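# Unblock the wooden box drawer, load it, and close it

## Task

Work out what keeps the wooden box's drawer from sliding fully shut, move every item found in the box into the drawer, then push the drawer closed.

## Robot and tools

Robot: two arms, left_arm and right_arm, each with six joints and a two-finger gripper. The joint order is always waist, shoulder, elbow, forearm roll, wrist pitch, wrist roll. Stated joint ranges in rad: waist -3.491..3.491, shoulder -3.140..3.140, elbow -1.187..4.328, forearm roll -3.316..3.316, wrist pitch -3.140..3.140, wrist roll -3.927..3.927 (the true end may differ by up to 0.010). The left gripper's fingers can fold: only the outer quarter of each pad, near the tip, grips firmly. Deeper in, a narrow item may slip or be held loosely, and a fingertip pushed onto a surface bends easily unless the fingers are fully shut. The right gripper's fingers are rigid.

Frame: all hand positions (metres) and quaternions (w,x,y,z) are in the scene frame. Origin sits at table height halfway between the two nominal arm bases; +z points up, +x points out over the table, and left_arm is on the +y side. Arm names do not match image sides. Reported positions can be a few cm off. end_effector_position is the point between the pads when closed; the fingers point along the gripper's +z and close along its y axis. Fingertips extend about 33 mm past that point (about 9 mm when fully open).

The 18-number row (used by execute_actions and move): one flat list covering both arms, every value in [-1, 1]. Numbers 1-6 are left_arm joint offsets, then left position, force_limit, speed; numbers 10-18 repeat that for right_arm. Joint offsets are relative, measured from the Joint targets shown at the start of the action or call (not from the previous row), scaled so 1.0 equals 2.204 rad for waist and shoulder, 2.644 for elbow, 3.305 for the three wrist joints. Sending 0 for all of an arm's joints holds it at its current targets. Gripper position is absolute: +1 is fully open (140 mm), about -0.8 is pads touching, -1 closes until blocked. force_limit sets pad force (about 14 N at -1, 40 N at 0, 58 N at +1 on a slow close); speed sets finger speed (about 30 mm/s at -1, 140 at 0, 250 at +1); faster closes squeeze harder. Both start at +1. To leave a gripper unchanged, resend its last three numbers; 0 is a real command.

execute_actions: actions is a list of actions; each action is up to 15 rows, one per 1/30 s step, and the last row is held until 15 steps pass. cameras picks images (null or ["all"] = all, [] = none). An empty list just reports state. An action that would push a joint more than 0.010 rad past its range is refused; a bad first action rejects the whole call.

move: target is one 18-number row or a list of up to 15 rows; every row's offsets count from the same starting Joint targets. speed is the top rad/s of the joint with the most travel (0.01 to 3.92, default 0.5), one value or one per target. blend (rad) rounds corners between listed targets. stop_force (12 to 80 N, both arms) ends an arm's path when it feels that much extra resistance; use a slow speed with it, omit it when backing away from contact, give every listed target the same finger numbers, and note it cannot be combined with blocking=false. zero (default true) re-zeros the force reading first. Moves don't avoid obstacles; stiff arms may fault if driven past firm contact. The result adds a move: line (done, off_target, moving, held, fault; limits=held if steps were withheld).

wait: seconds from 0 to 10; arms hold their commands and a running move continues. stop: brakes a running move; fingers keep moving. zoom_image: camera (cam_high, cam_low, cam_left_wrist, cam_right_wrist) and region [x0,y0,x1,y1] in pixels, at most 504x504; images are 896x504. finished_scene: scene = this scene's number; call only when the drawer is full and shut and stays so without the robot.

Result lines: Joint positions, velocities and targets per arm (rad, rad/s); next offsets start from Joint targets. object_status: 0 moving, 1 blocked while opening, 2 blocked while closing (a grip), 3 reached position or pads met. position_measured is in counts: 3 open, ~75 = 100 mm, 139 = 60 mm, 200 = 20 mm, 230 pads touching. Flange force is the estimated outside force on the gripper in its own axes, includes held weight, and is noisy. joint sent to its limit, joint command not followed (clearance check between the arms), MOTOR HOT and fault lines warn of problems. To grip harder, raise force_limit and nudge position (-1 to -0.98); to grip softer, reopen and close slowly.

Faults: contact torque at a joint's limit (150 N m for big joints, 37.6 for wrist joints) or 150 N outside force halts the arm for 10 s; overheating halts it 30-60 s. Avoid dropping parts, releasing moving parts, collisions, hard shoves, strong twisting or leverage on the gripper, pressing the arms together, and anything leaving the table. Objects may occasionally get nudged by an outside disturbance.

Each tool is called in YAML: its name, and indented under it one key for each argument.

## Session

execute_actions:
  actions: []

Scene clock: 0.00 s.
left_arm: end_effector_position=(+0.1792, +0.3250, +0.2600) position_measured=3 object_status=3 end_effector_quat_wxyz=(+0.069, -0.471, +0.879, -0.012) | right_arm: end_effector_position=(+0.5377, -0.2200, +0.2779) position_measured=3 object_status=3 end_effector_quat_wxyz=(-0.020, +0.665, -0.315, +0.677)
Joint positions: left_arm=[0.906 -0.829 -0.494 0.078 -1.787 -1.463] | right_arm=[1.105 0.112 -0.87 1.57 -1.472 -1.452]
Joint velocities: within noise
Flange force (N): no reading
Joint targets: left_arm=[0.906 -0.829 -0.494 0.078 -1.787 -1.463] | right_arm=[1.105 0.112 -0.870 1.570 -1.472 -1.452]
Tool commands: left_gripper/position=+1.0 left_gripper/force_limit=+1.0 left_gripper/speed=+1.0 right_gripper/position=+1.0 right_gripper/force_limit=+1.0 right_gripper/speed=+1.0

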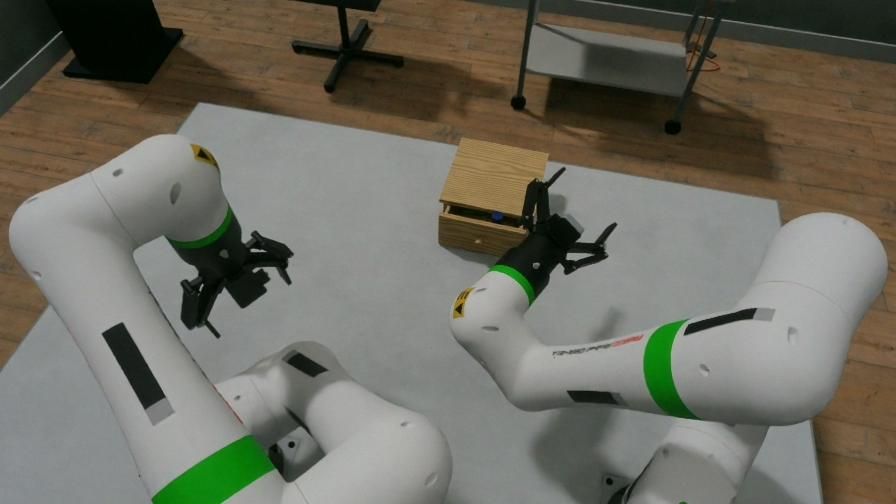

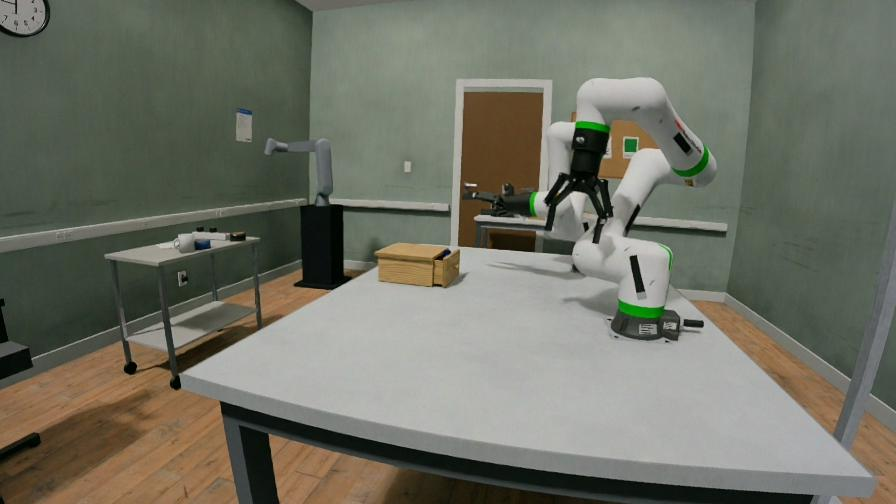

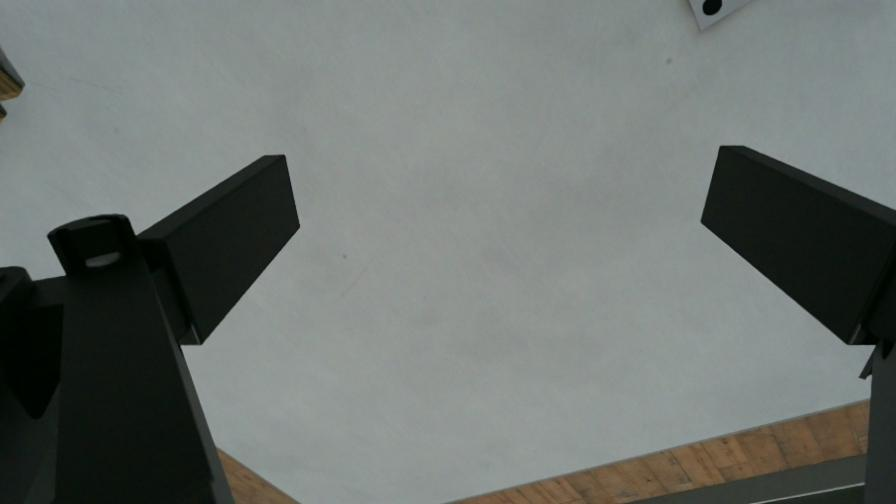

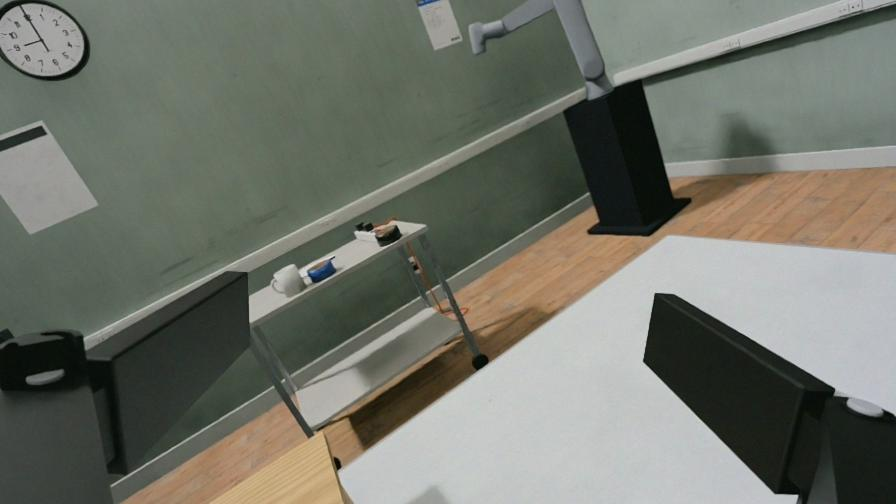

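zoom_image:
  camera: "cam_high"
  region: [400, 120, 600, 280]

zoom_image:
  camera: "cam_low"
  region: [340, 220, 500, 310]

Scaled by 2.520 from the camera's 896x504 image, which has a finer 1280x720 frame.

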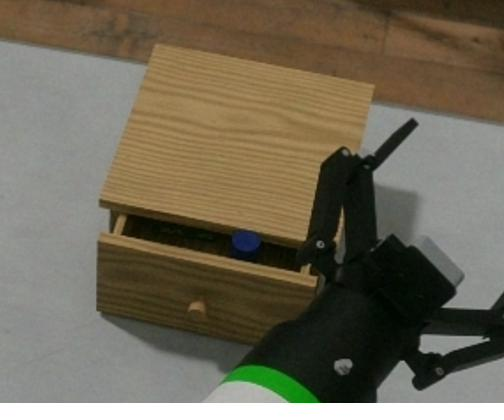

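Scaled by 3.150 from the camera's 896x504 image, which has a finer 1280x720 frame.

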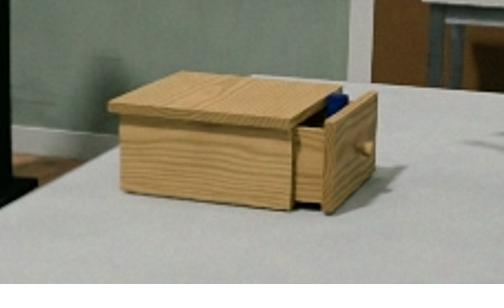

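move:
  target:
    - [0,0,0,0,0,0,1,1,1,-0.2745,0,0,0,0,0,1,1,1]
    - [-0.53,0.1171,-0.0042,-0.0236,0.3095,0.918,1,1,1,-0.2745,0,0,0,0,0,1,1,1]
  speed: [0.8,1.2]

Scene clock: 132.40 s.
left_arm: end_effector_position=(+0.3962, +0.0578, +0.3291) position_measured=3 object_status=3 end_effector_quat_wxyz=(+0.057, +0.898, -0.122, +0.419) | right_arm: end_effector_position=(+0.5668, -0.5427, +0.2779) position_measured=3 object_status=3 end_effector_quat_wxyz=(+0.182, +0.540, -0.499, +0.652)
Joint positions: left_arm=[-0.262 -0.571 -0.505 0 -0.764 1.572] | right_arm=[0.5 0.112 -0.87 1.57 -1.472 -1.452]
Joint velocities: within noise
Flange force (N): left_arm=no reading | right_arm=[-2.1 -0.8 0.5]
Joint targets: left_arm=[-0.262 -0.571 -0.505 0.000 -0.764 1.572] | right_arm=[0.500 0.112 -0.870 1.570 -1.472 -1.452]
move: done

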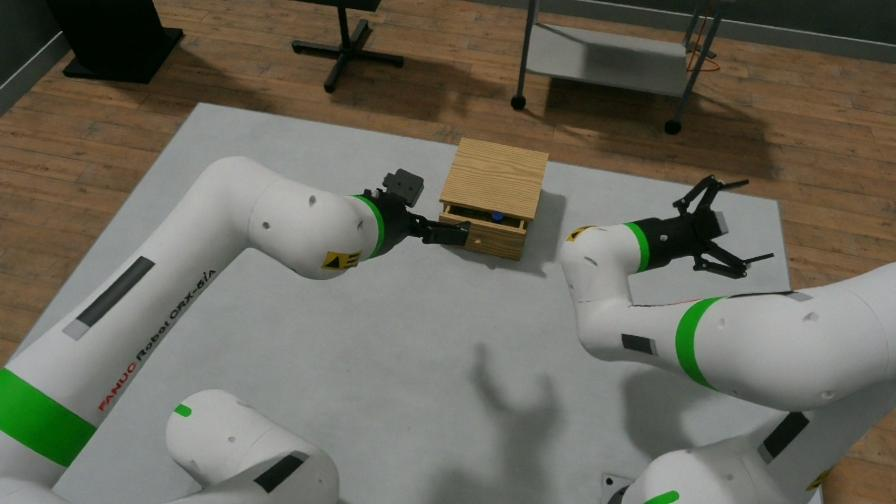

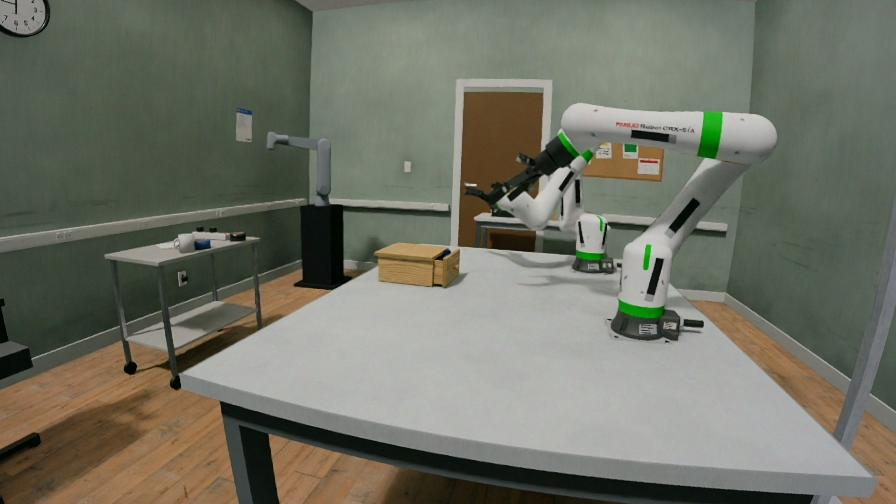

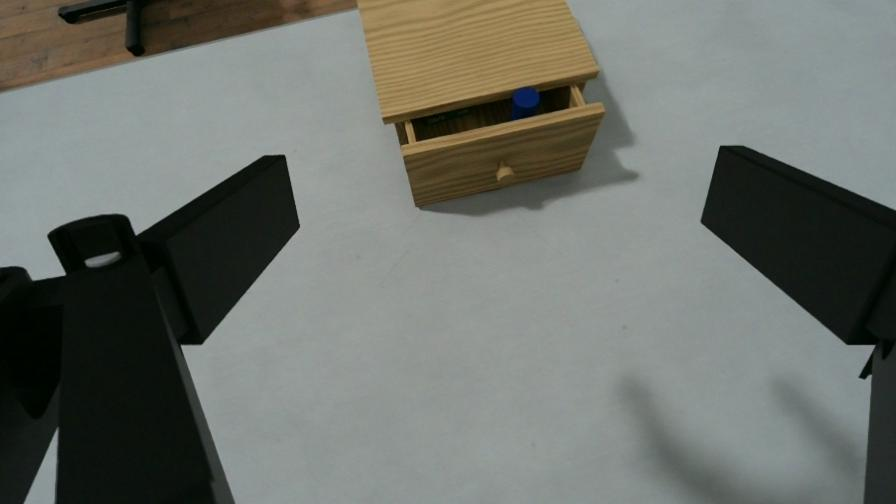

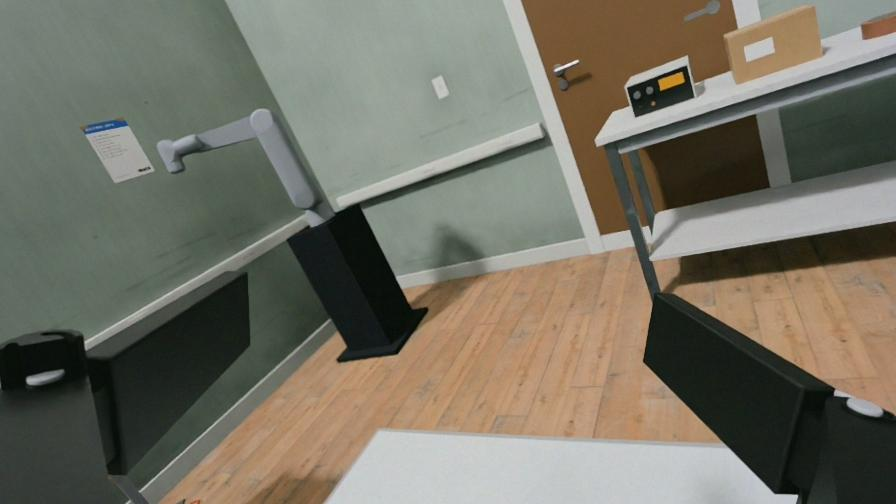

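zoom_image:
  camera: "cam_left_wrist"
  region: [340, 0, 660, 220]

zoom_image:
  camera: "cam_high"
  region: [420, 120, 580, 280]

Scaled by 1.575 from the camera's 896x504 image, which has a finer 1280x720 frame.

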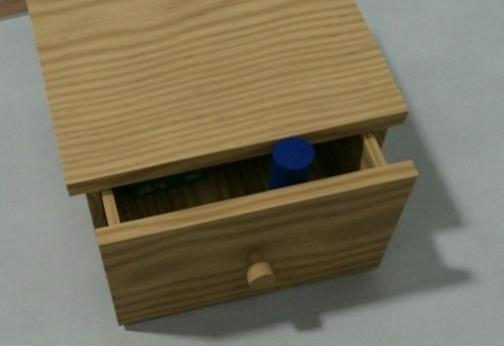

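Scaled by 3.150 from the camera's 896x504 image, which has a finer 1280x720 frame.

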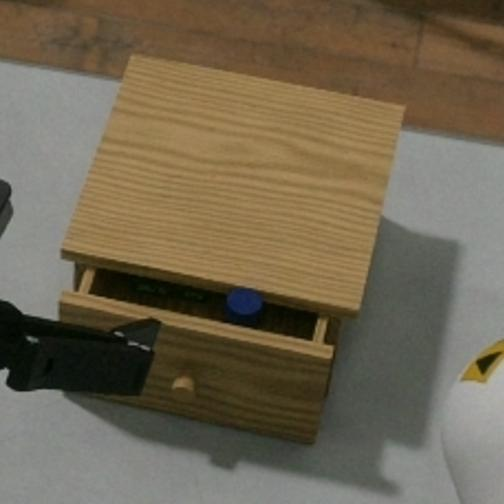

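move:
  target:
    - [0,-0.1804,-0.0744,0,0.0183,0,1,1,1,-0.1815,0.1055,0.4644,0.4755,0.9247,0.7618,1,1,1]
    - [0,-0.1804,-0.0744,0,0.0183,0,1,1,1,0.0023,0.1055,0.4644,0.4755,0.9247,0.7618,1,1,1]
  speed: [1.2,0.5]

Scene clock: 216.80 s.
left_arm: end_effector_position=(+0.3186, +0.0793, +0.3797) position_measured=3 object_status=3 end_effector_quat_wxyz=(+0.073, +0.836, -0.113, +0.532) | right_arm: end_effector_position=(+0.4706, -0.0400, +0.2204) position_measured=3 object_status=3 end_effector_quat_wxyz=(+0.000, +0.001, +1.000, +0.000)
Joint positions: left_arm=[-0.262 -0.969 -0.702 0 -0.704 1.572] | right_arm=[0.505 0.344 0.358 3.142 1.584 1.066]
Joint velocities: within noise
Flange force (N): left_arm=no reading | right_arm=[-0.4 0.1 0.3]
Joint targets: left_arm=[-0.262 -0.969 -0.702 0.000 -0.704 1.572] | right_arm=[0.505 0.344 0.358 3.142 1.584 1.066]
move: done

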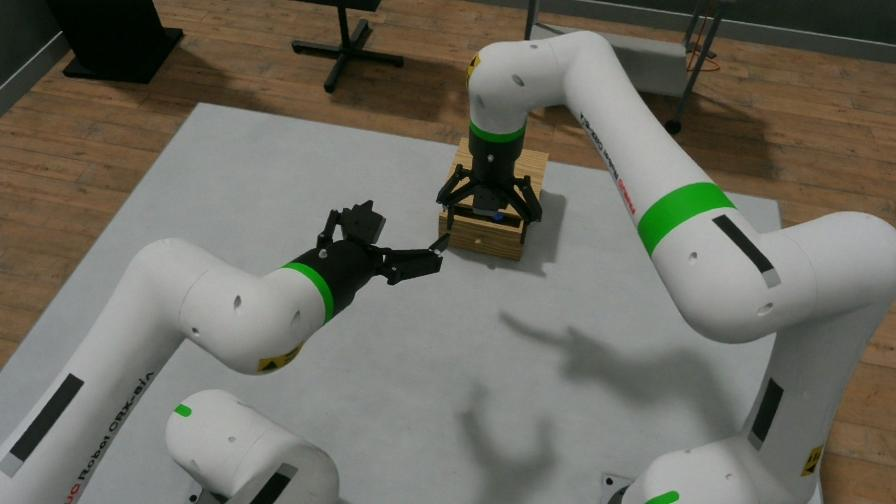

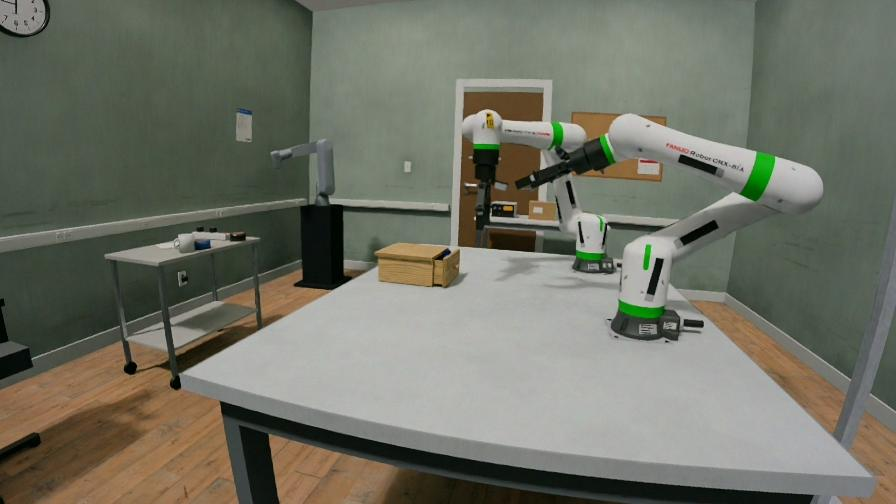

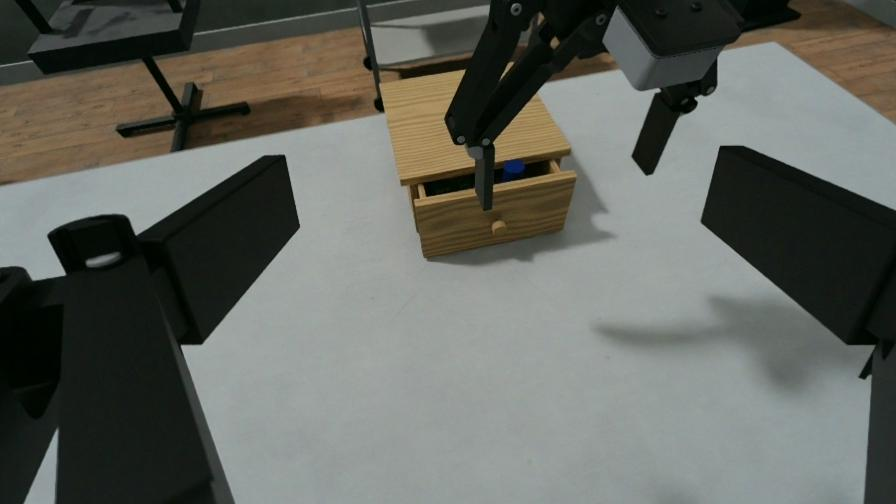

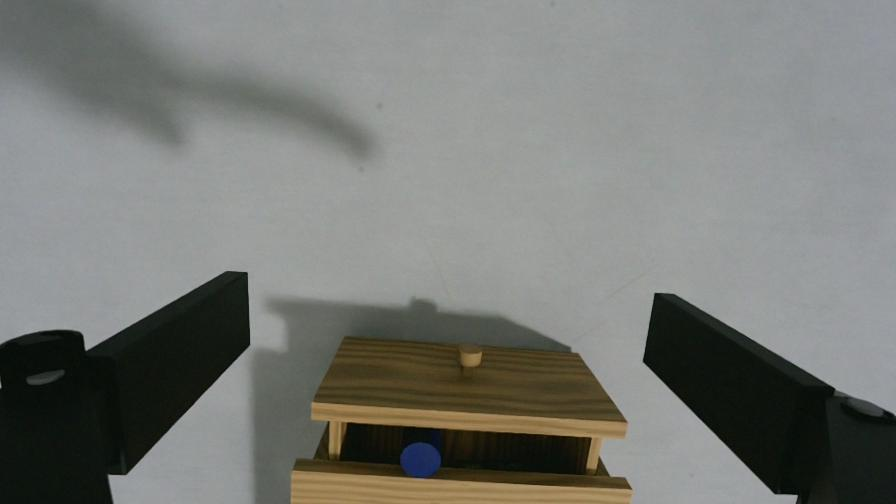

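move:
  target: [0,0,0,0,0,0,1,1,1,0.0023,0.0635,-0.0557,0,-0.0868,-0.0016,-0.1,-1,0]
  speed: 0.4

Scene clock: 244.63 s.
left_arm: end_effector_position=(+0.3186, +0.0793, +0.3797) position_measured=3 object_status=3 end_effector_quat_wxyz=(+0.073, +0.836, -0.113, +0.532) | right_arm: end_effector_position=(+0.5004, -0.0200, +0.0754) position_measured=141 object_status=3 end_effector_quat_wxyz=(+0.000, +0.001, +1.000, +0.000)
Joint positions: left_arm=[-0.262 -0.969 -0.702 0 -0.704 1.572] | right_arm=[0.51 0.484 0.211 3.142 1.298 1.061]
Joint velocities: within noise
Flange force (N): left_arm=no reading | right_arm=[-0.1 0.2 0.4]
Joint targets: left_arm=[-0.262 -0.969 -0.702 0.000 -0.704 1.572] | right_arm=[0.510 0.484 0.211 3.142 1.297 1.061]
move: done

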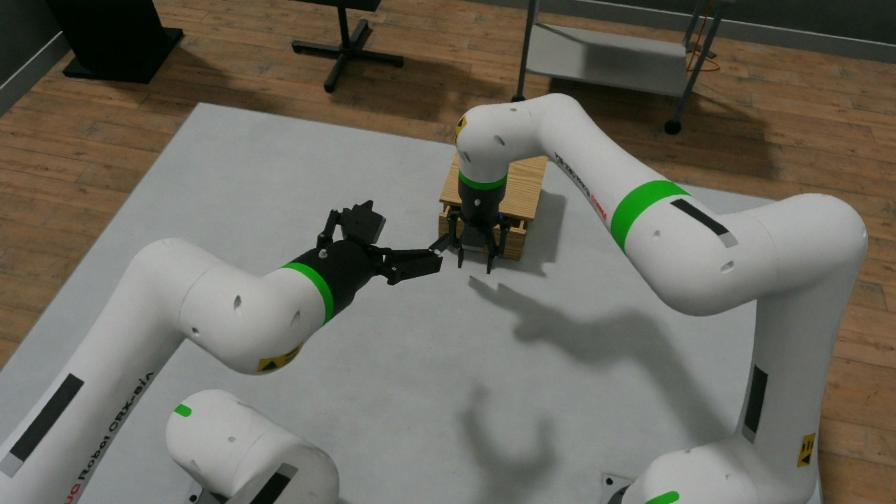

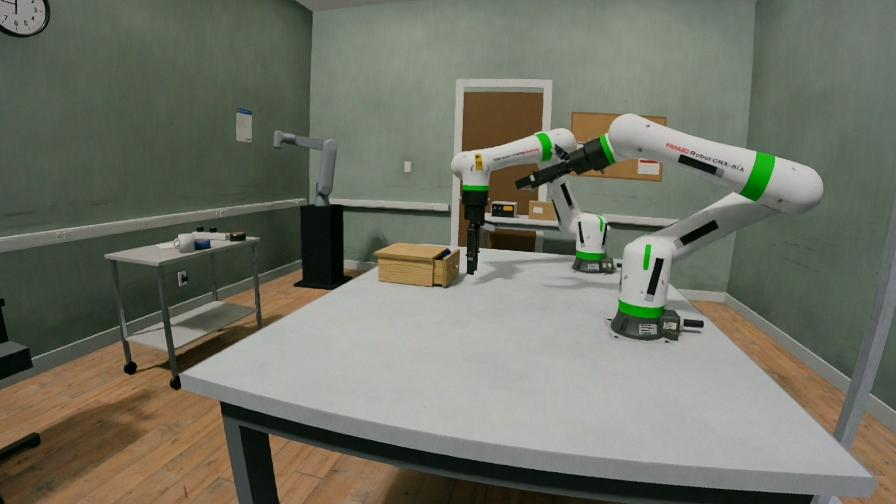

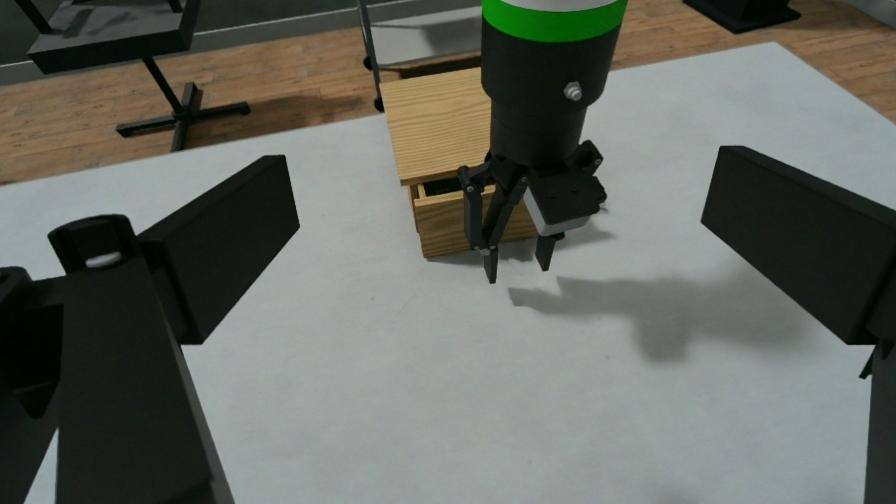

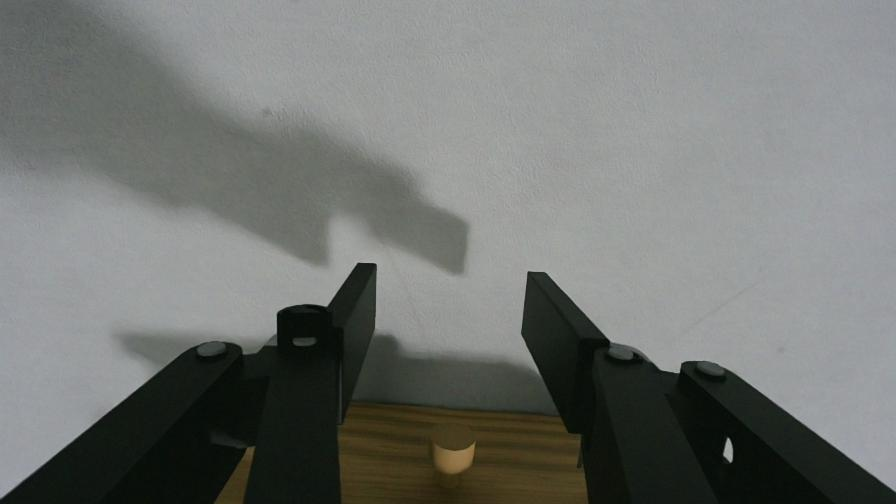

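move:
  target: [0,0,0,0,0,0,1,1,1,-0.01556,0.0497,0.0620,0,0.01655,0.01038,-0.1,-1,0]
  speed: 0.15
  cameras: ["cam_left_wrist","cam_right_wrist"]

Scene clock: 256.43 s.
left_arm: end_effector_position=(+0.3186, +0.0793, +0.3797) position_measured=3 object_status=3 end_effector_quat_wxyz=(+0.073, +0.836, -0.113, +0.532) | right_arm: end_effector_position=(+0.5533, -0.0160, +0.0750) position_measured=141 object_status=3 end_effector_quat_wxyz=(+0.000, +0.001, +1.000, +0.000)
Joint positions: left_arm=[-0.262 -0.969 -0.702 0 -0.704 1.572] | right_arm=[0.476 0.594 0.375 3.142 1.352 1.095]
Joint velocities: within noise
Flange force (N): left_arm=no reading | right_arm=[2.4 -1.9 0.3]
Joint targets: left_arm=[-0.262 -0.969 -0.702 0.000 -0.704 1.572] | right_arm=[0.476 0.594 0.375 3.142 1.352 1.095]
move: done
Images, in order (width x height): cam_left_wrist 896x504, cam_right_wrist 896x504.

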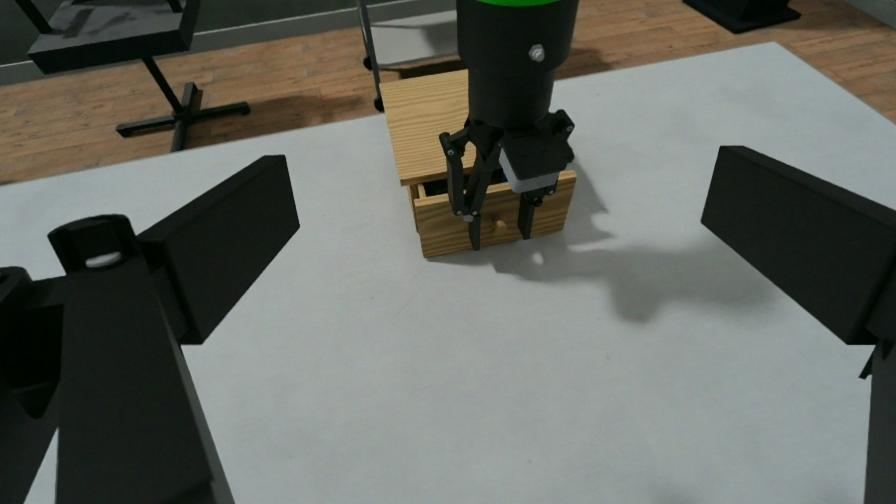

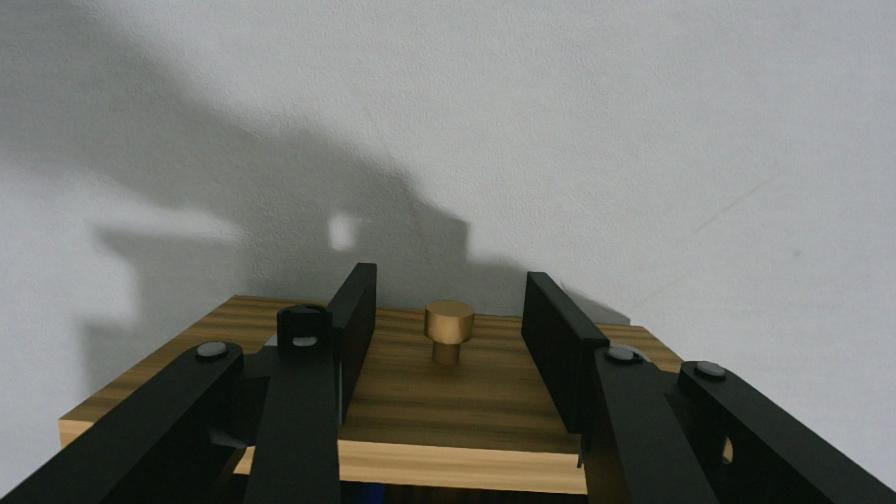

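move:
  target: [0,0,0,0,0,0,1,1,1,0,0,0,0,0,0,-1,-0.5,-1]
  cameras: ["cam_right_wrist"]

Scene clock: 261.20 s.
left_arm: end_effector_position=(+0.3186, +0.0793, +0.3797) position_measured=3 object_status=3 end_effector_quat_wxyz=(+0.073, +0.836, -0.113, +0.532) | right_arm: end_effector_position=(+0.5533, -0.0161, +0.0749) position_measured=205 object_status=2 end_effector_quat_wxyz=(+0.000, +0.001, +1.000, +0.000)
Joint positions: left_arm=[-0.262 -0.969 -0.702 0 -0.704 1.572] | right_arm=[0.476 0.594 0.375 3.142 1.352 1.095]
Joint velocities: within noise
Flange force (N): left_arm=no reading | right_arm=[4.2 -10.4 -20.2]
Joint targets: left_arm=[-0.262 -0.969 -0.702 0.000 -0.704 1.572] | right_arm=[0.476 0.594 0.375 3.142 1.352 1.095]
move: done
Images, in order (width x height): cam_right_wrist 896x504.

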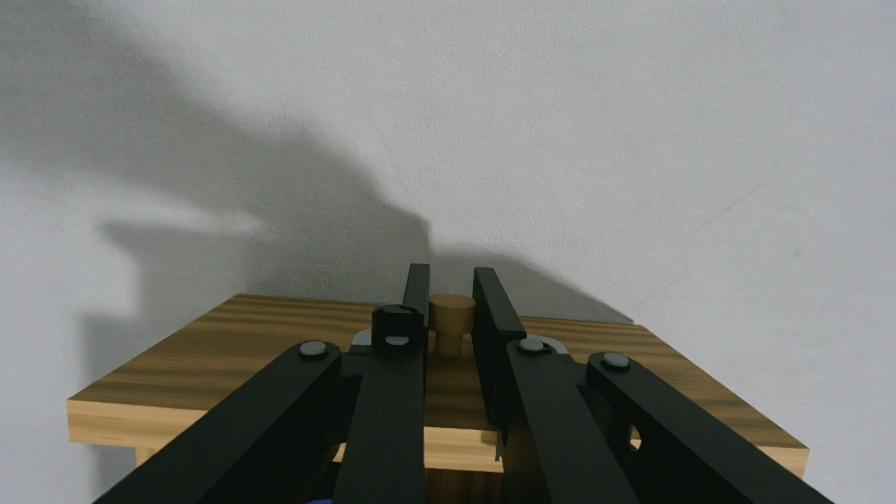

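move:
  target:
    - [0,0,0,0,0,0,1,1,1,0.01343,-0.03557,-0.04497,0,-0.01222,-0.00899,-1,-0.5,-1]
    - [0,0,0,0,0,0,1,1,1,0.02849,-0.06865,-0.0851,0,-0.02227,-0.01903,-1,-0.5,-1]
  speed: 0.1
  blend: 0.02
  stop_force: 30

Scene clock: 277.00 s.
left_arm: end_effector_position=(+0.3186, +0.0793, +0.3797) position_measured=3 object_status=3 end_effector_quat_wxyz=(+0.073, +0.836, -0.113, +0.532) | right_arm: end_effector_position=(+0.4733, -0.0160, +0.0750) position_measured=205 object_status=2 end_effector_quat_wxyz=(+0.000, +0.001, +1.000, +0.000)
Joint positions: left_arm=[-0.262 -0.969 -0.702 0 -0.704 1.572] | right_arm=[0.539 0.442 0.15 3.142 1.279 1.032]
Joint velocities: within noise
Flange force (N): left_arm=no reading | right_arm=[-1.1 0.1 1.6]
Joint targets: left_arm=[-0.262 -0.969 -0.702 0.000 -0.704 1.572] | right_arm=[0.539 0.442 0.150 3.142 1.279 1.032]
move: done

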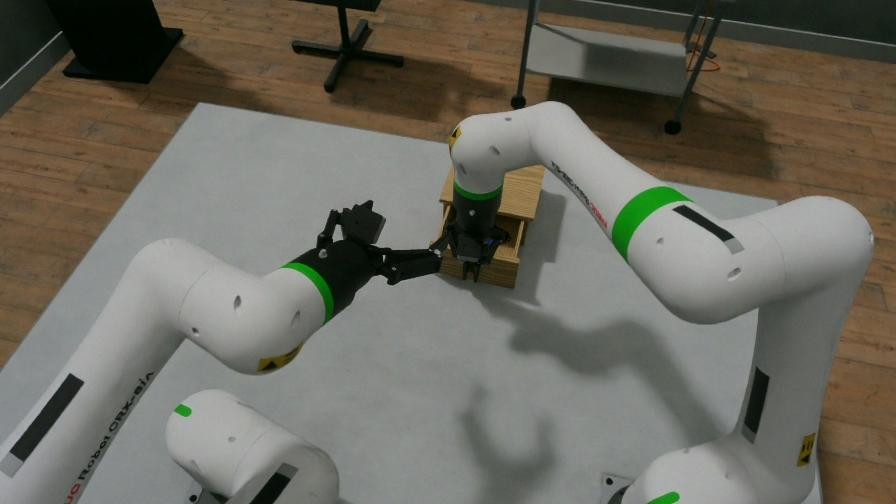

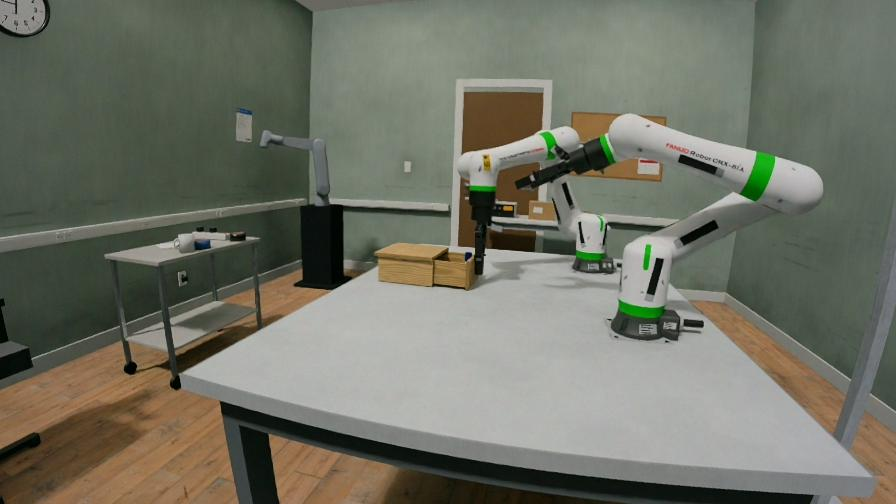

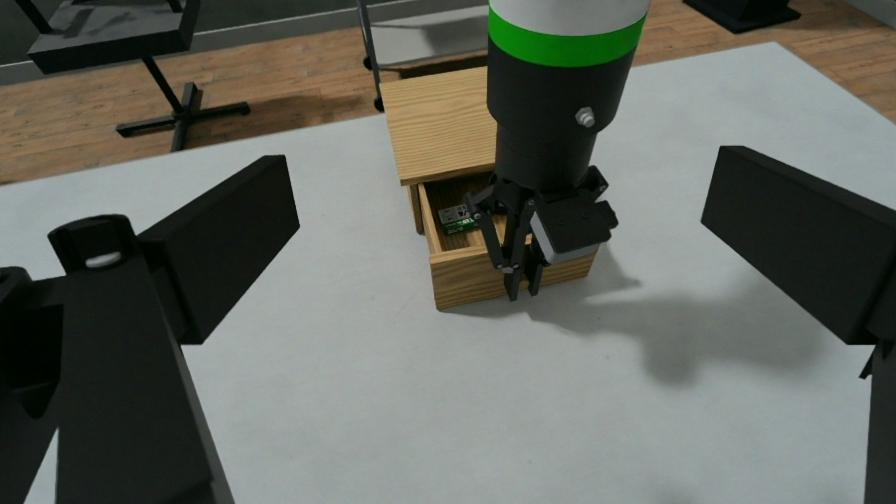

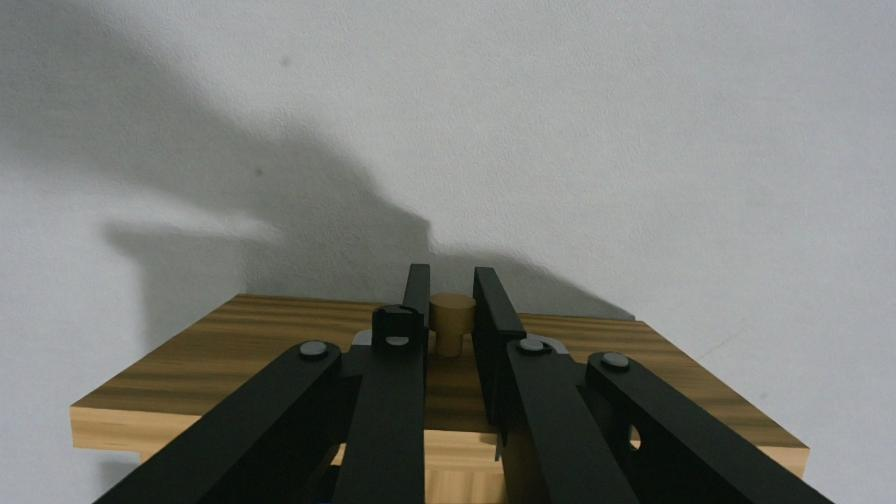

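move:
  target: [0,0,0,0,0,0,1,1,1,0.01675,-0.03085,-0.036,0,-0.00823,-0.01117,-1,-0.5,-1]
  speed: 0.1
  stop_force: 30

Scene clock: 281.80 s.
left_arm: end_effector_position=(+0.3186, +0.0793, +0.3797) position_measured=3 object_status=3 end_effector_quat_wxyz=(+0.073, +0.836, -0.113, +0.532) | right_arm: end_effector_position=(+0.4334, -0.0159, +0.0749) position_measured=205 object_status=2 end_effector_quat_wxyz=(+0.000, +0.001, +1.000, +0.000)
Joint positions: left_arm=[-0.262 -0.969 -0.702 0 -0.704 1.572] | right_arm=[0.576 0.375 0.055 3.142 1.251 0.995]
Joint velocities: within noise
Flange force (N): left_arm=no reading | right_arm=[-1.3 0.3 2.3]
Joint targets: left_arm=[-0.262 -0.969 -0.702 0.000 -0.704 1.572] | right_arm=[0.576 0.375 0.055 3.142 1.251 0.995]
move: done

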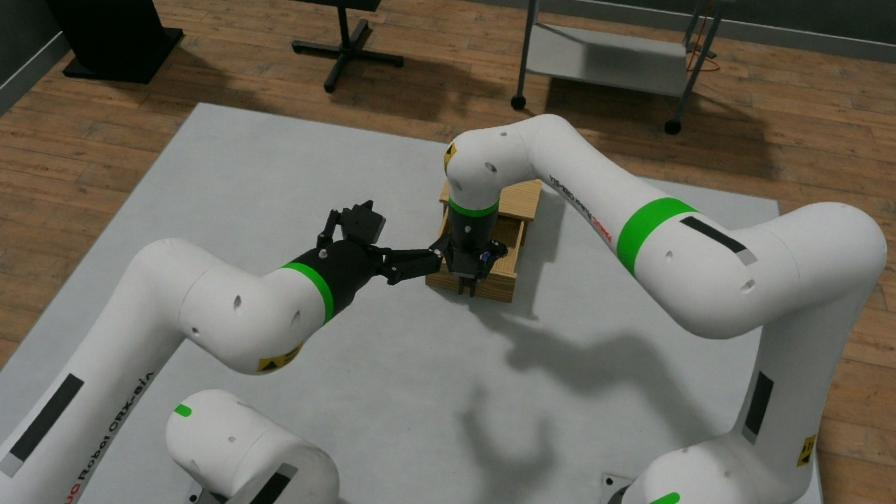

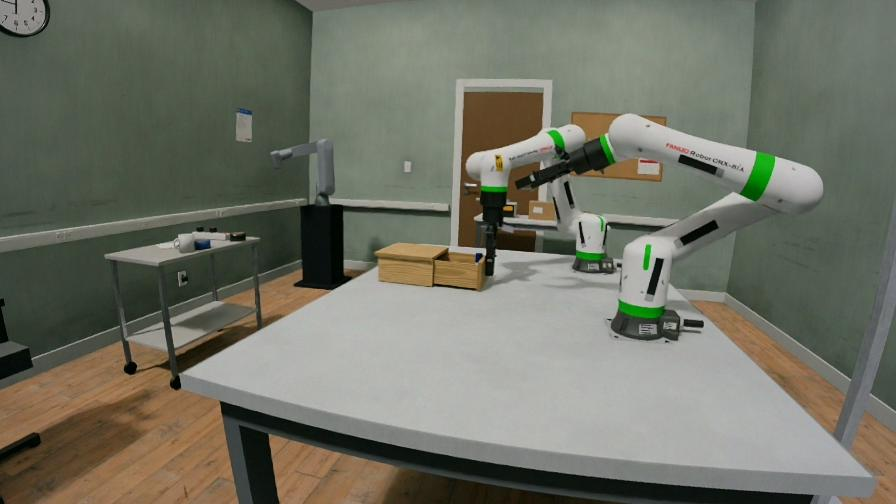

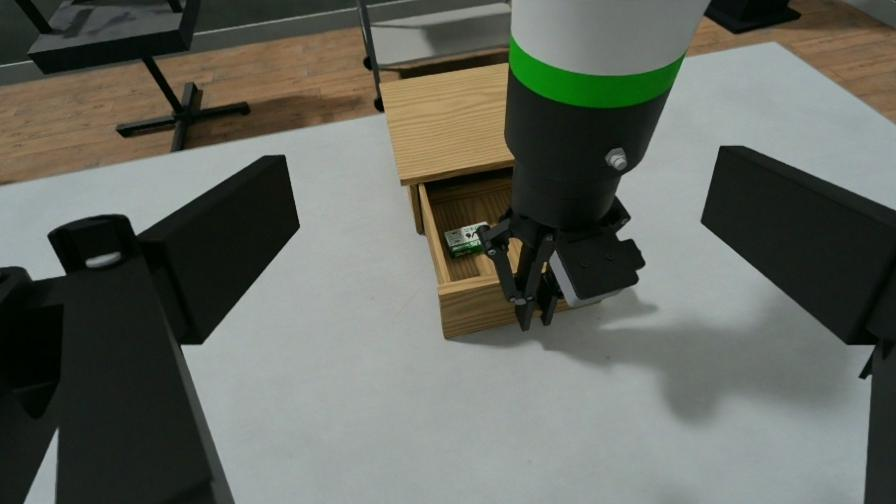

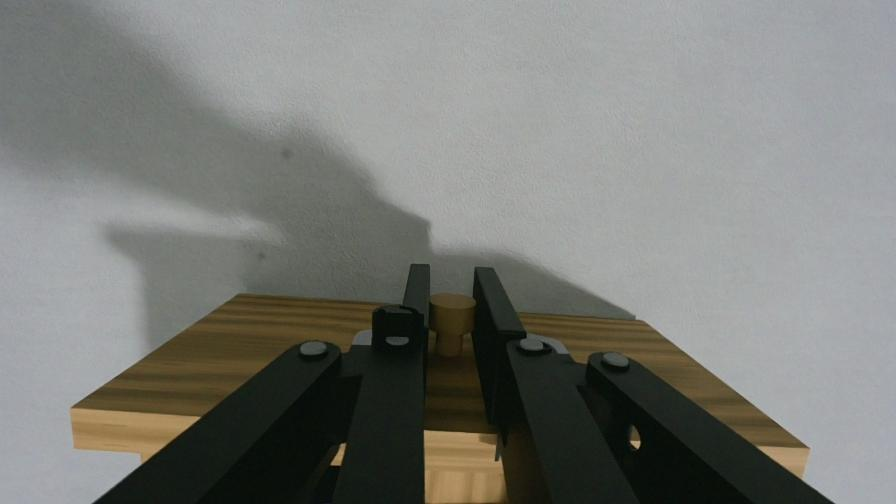

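zoom_image:
  camera: "cam_left_wrist"
  region: [370, 150, 610, 350]

zoom_image:
  camera: "cam_low"
  region: [360, 220, 520, 310]

zoom_image:
  camera: "cam_high"
  region: [410, 160, 570, 310]

Scaled by 2.100 from the camera's 896x504 image, which has a finer 1280x720 frame.

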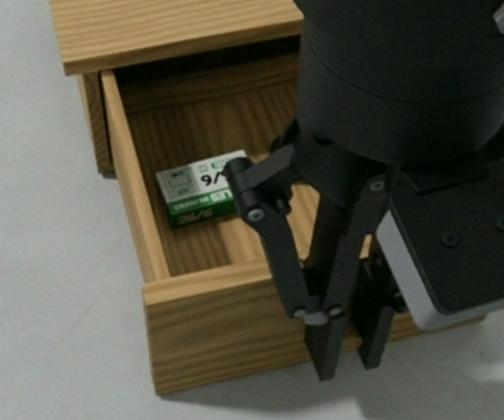

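Scaled by 3.150 from the camera's 896x504 image, which has a finer 1280x720 frame.

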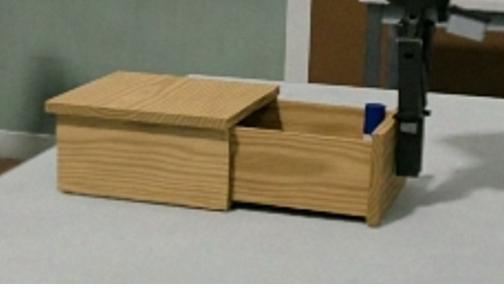

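Scaled by 3.150 from the camera's 896x504 image, which has a finer 1280x720 frame.

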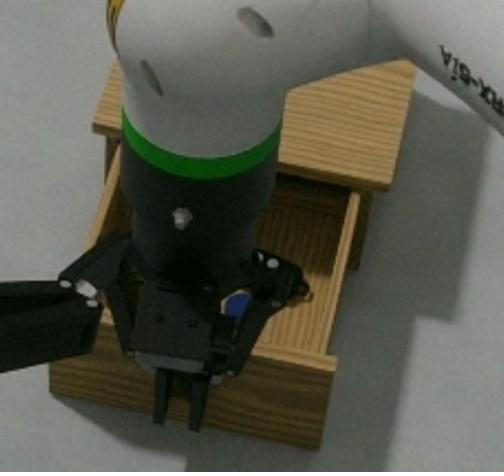

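move:
  target:
    - [0.186,0,0,0,0,0,1,1,1,0,0,0,0,0,0,-0.1,-0.5,-0.5]
    - [0.186,0,0,0,0,0,1,1,1,0.01774,-0.02763,-0.03086,0,-0.00626,-0.01183,-0.1,-0.5,-0.5]
    - [0.186,0,0,0,0,0,1,1,1,0.01774,-0.05522,0.05246,0,0.07876,-0.01183,-0.1,-0.5,-0.5]
    - [0.186,0,0,0,0,0,1,1,1,-0.26248,-0.21547,-0.0026,0,0.1416,0.17507,-0.1,-0.5,-0.5]
    - [0,0.1806,0.0745,0,-0.0182,0,1,1,1,-0.26248,-0.21547,-0.0026,0,0.1416,0.17507,-0.1,-0.5,-0.5]
  speed: [0.6,0.12,0.4,0.6,0.6]

Scene clock: 314.60 s.
left_arm: end_effector_position=(+0.3964, +0.0577, +0.3292) position_measured=3 object_status=3 end_effector_quat_wxyz=(+0.057, +0.898, -0.122, +0.419) | right_arm: end_effector_position=(+0.4198, -0.2998, +0.2999) position_measured=141 object_status=3 end_effector_quat_wxyz=(+0.000, +0.001, +1.000, +0.000)
Joint positions: left_arm=[-0.262 -0.571 -0.505 0 -0.764 1.572] | right_arm=[-0.003 -0.1 0.048 3.142 1.719 1.574]
Joint velocities: within noise
Flange force (N): left_arm=no reading | right_arm=[-1.3 0.2 -0.1]
Joint targets: left_arm=[-0.262 -0.571 -0.505 0.000 -0.764 1.572] | right_arm=[-0.003 -0.100 0.048 3.142 1.719 1.574]
move: done

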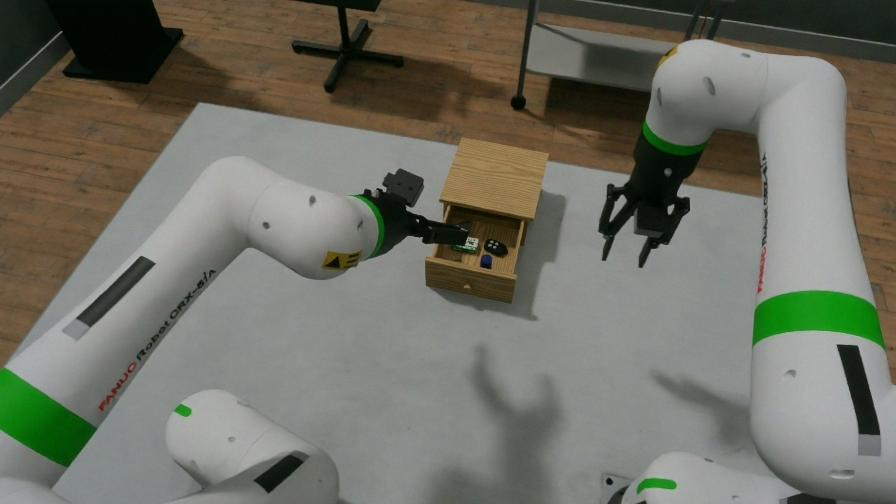

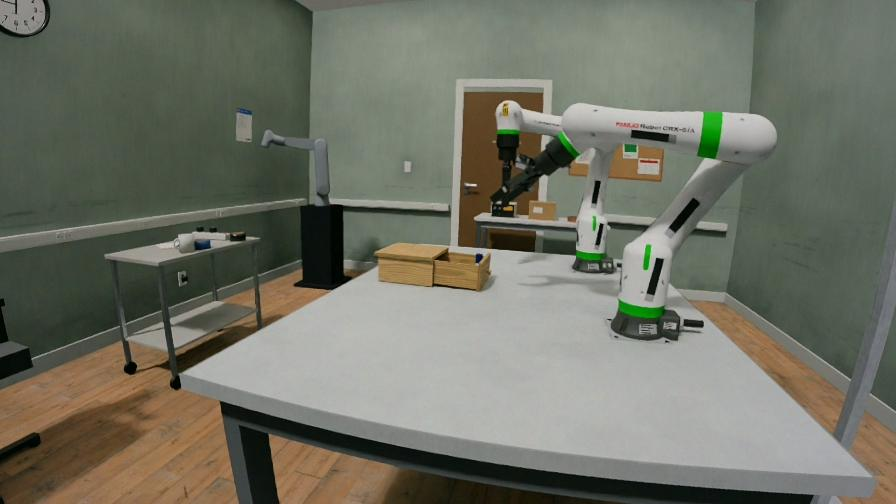

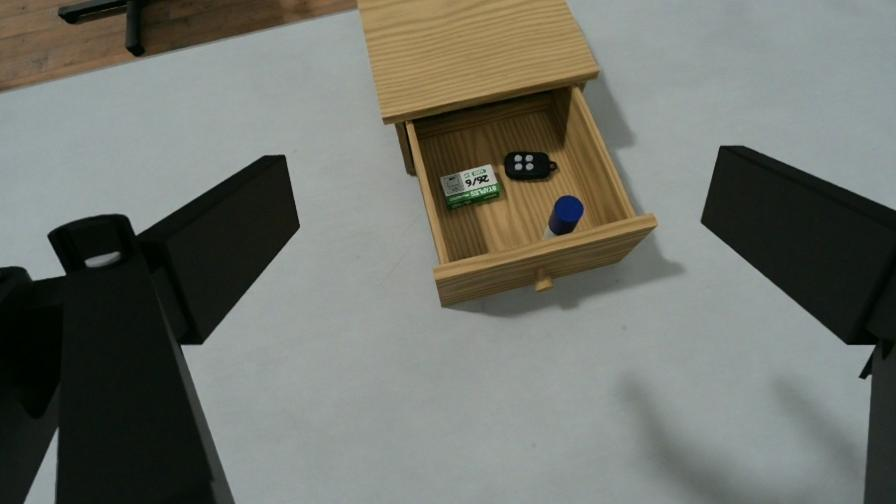

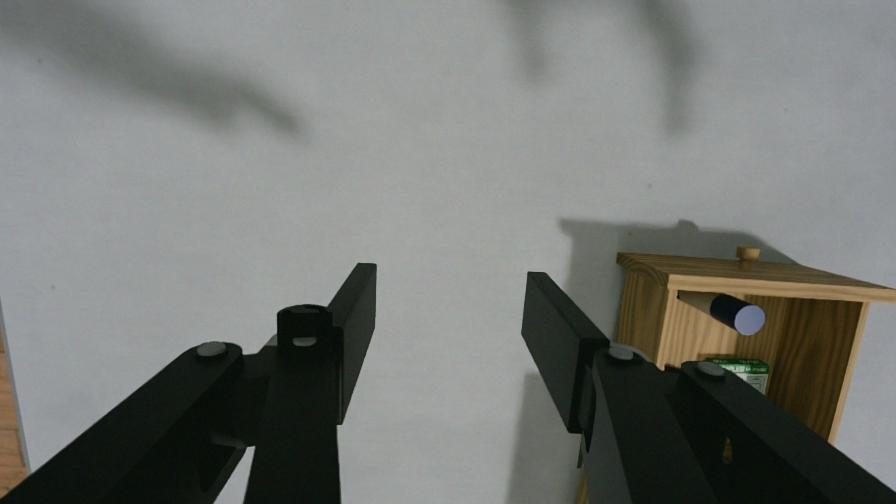

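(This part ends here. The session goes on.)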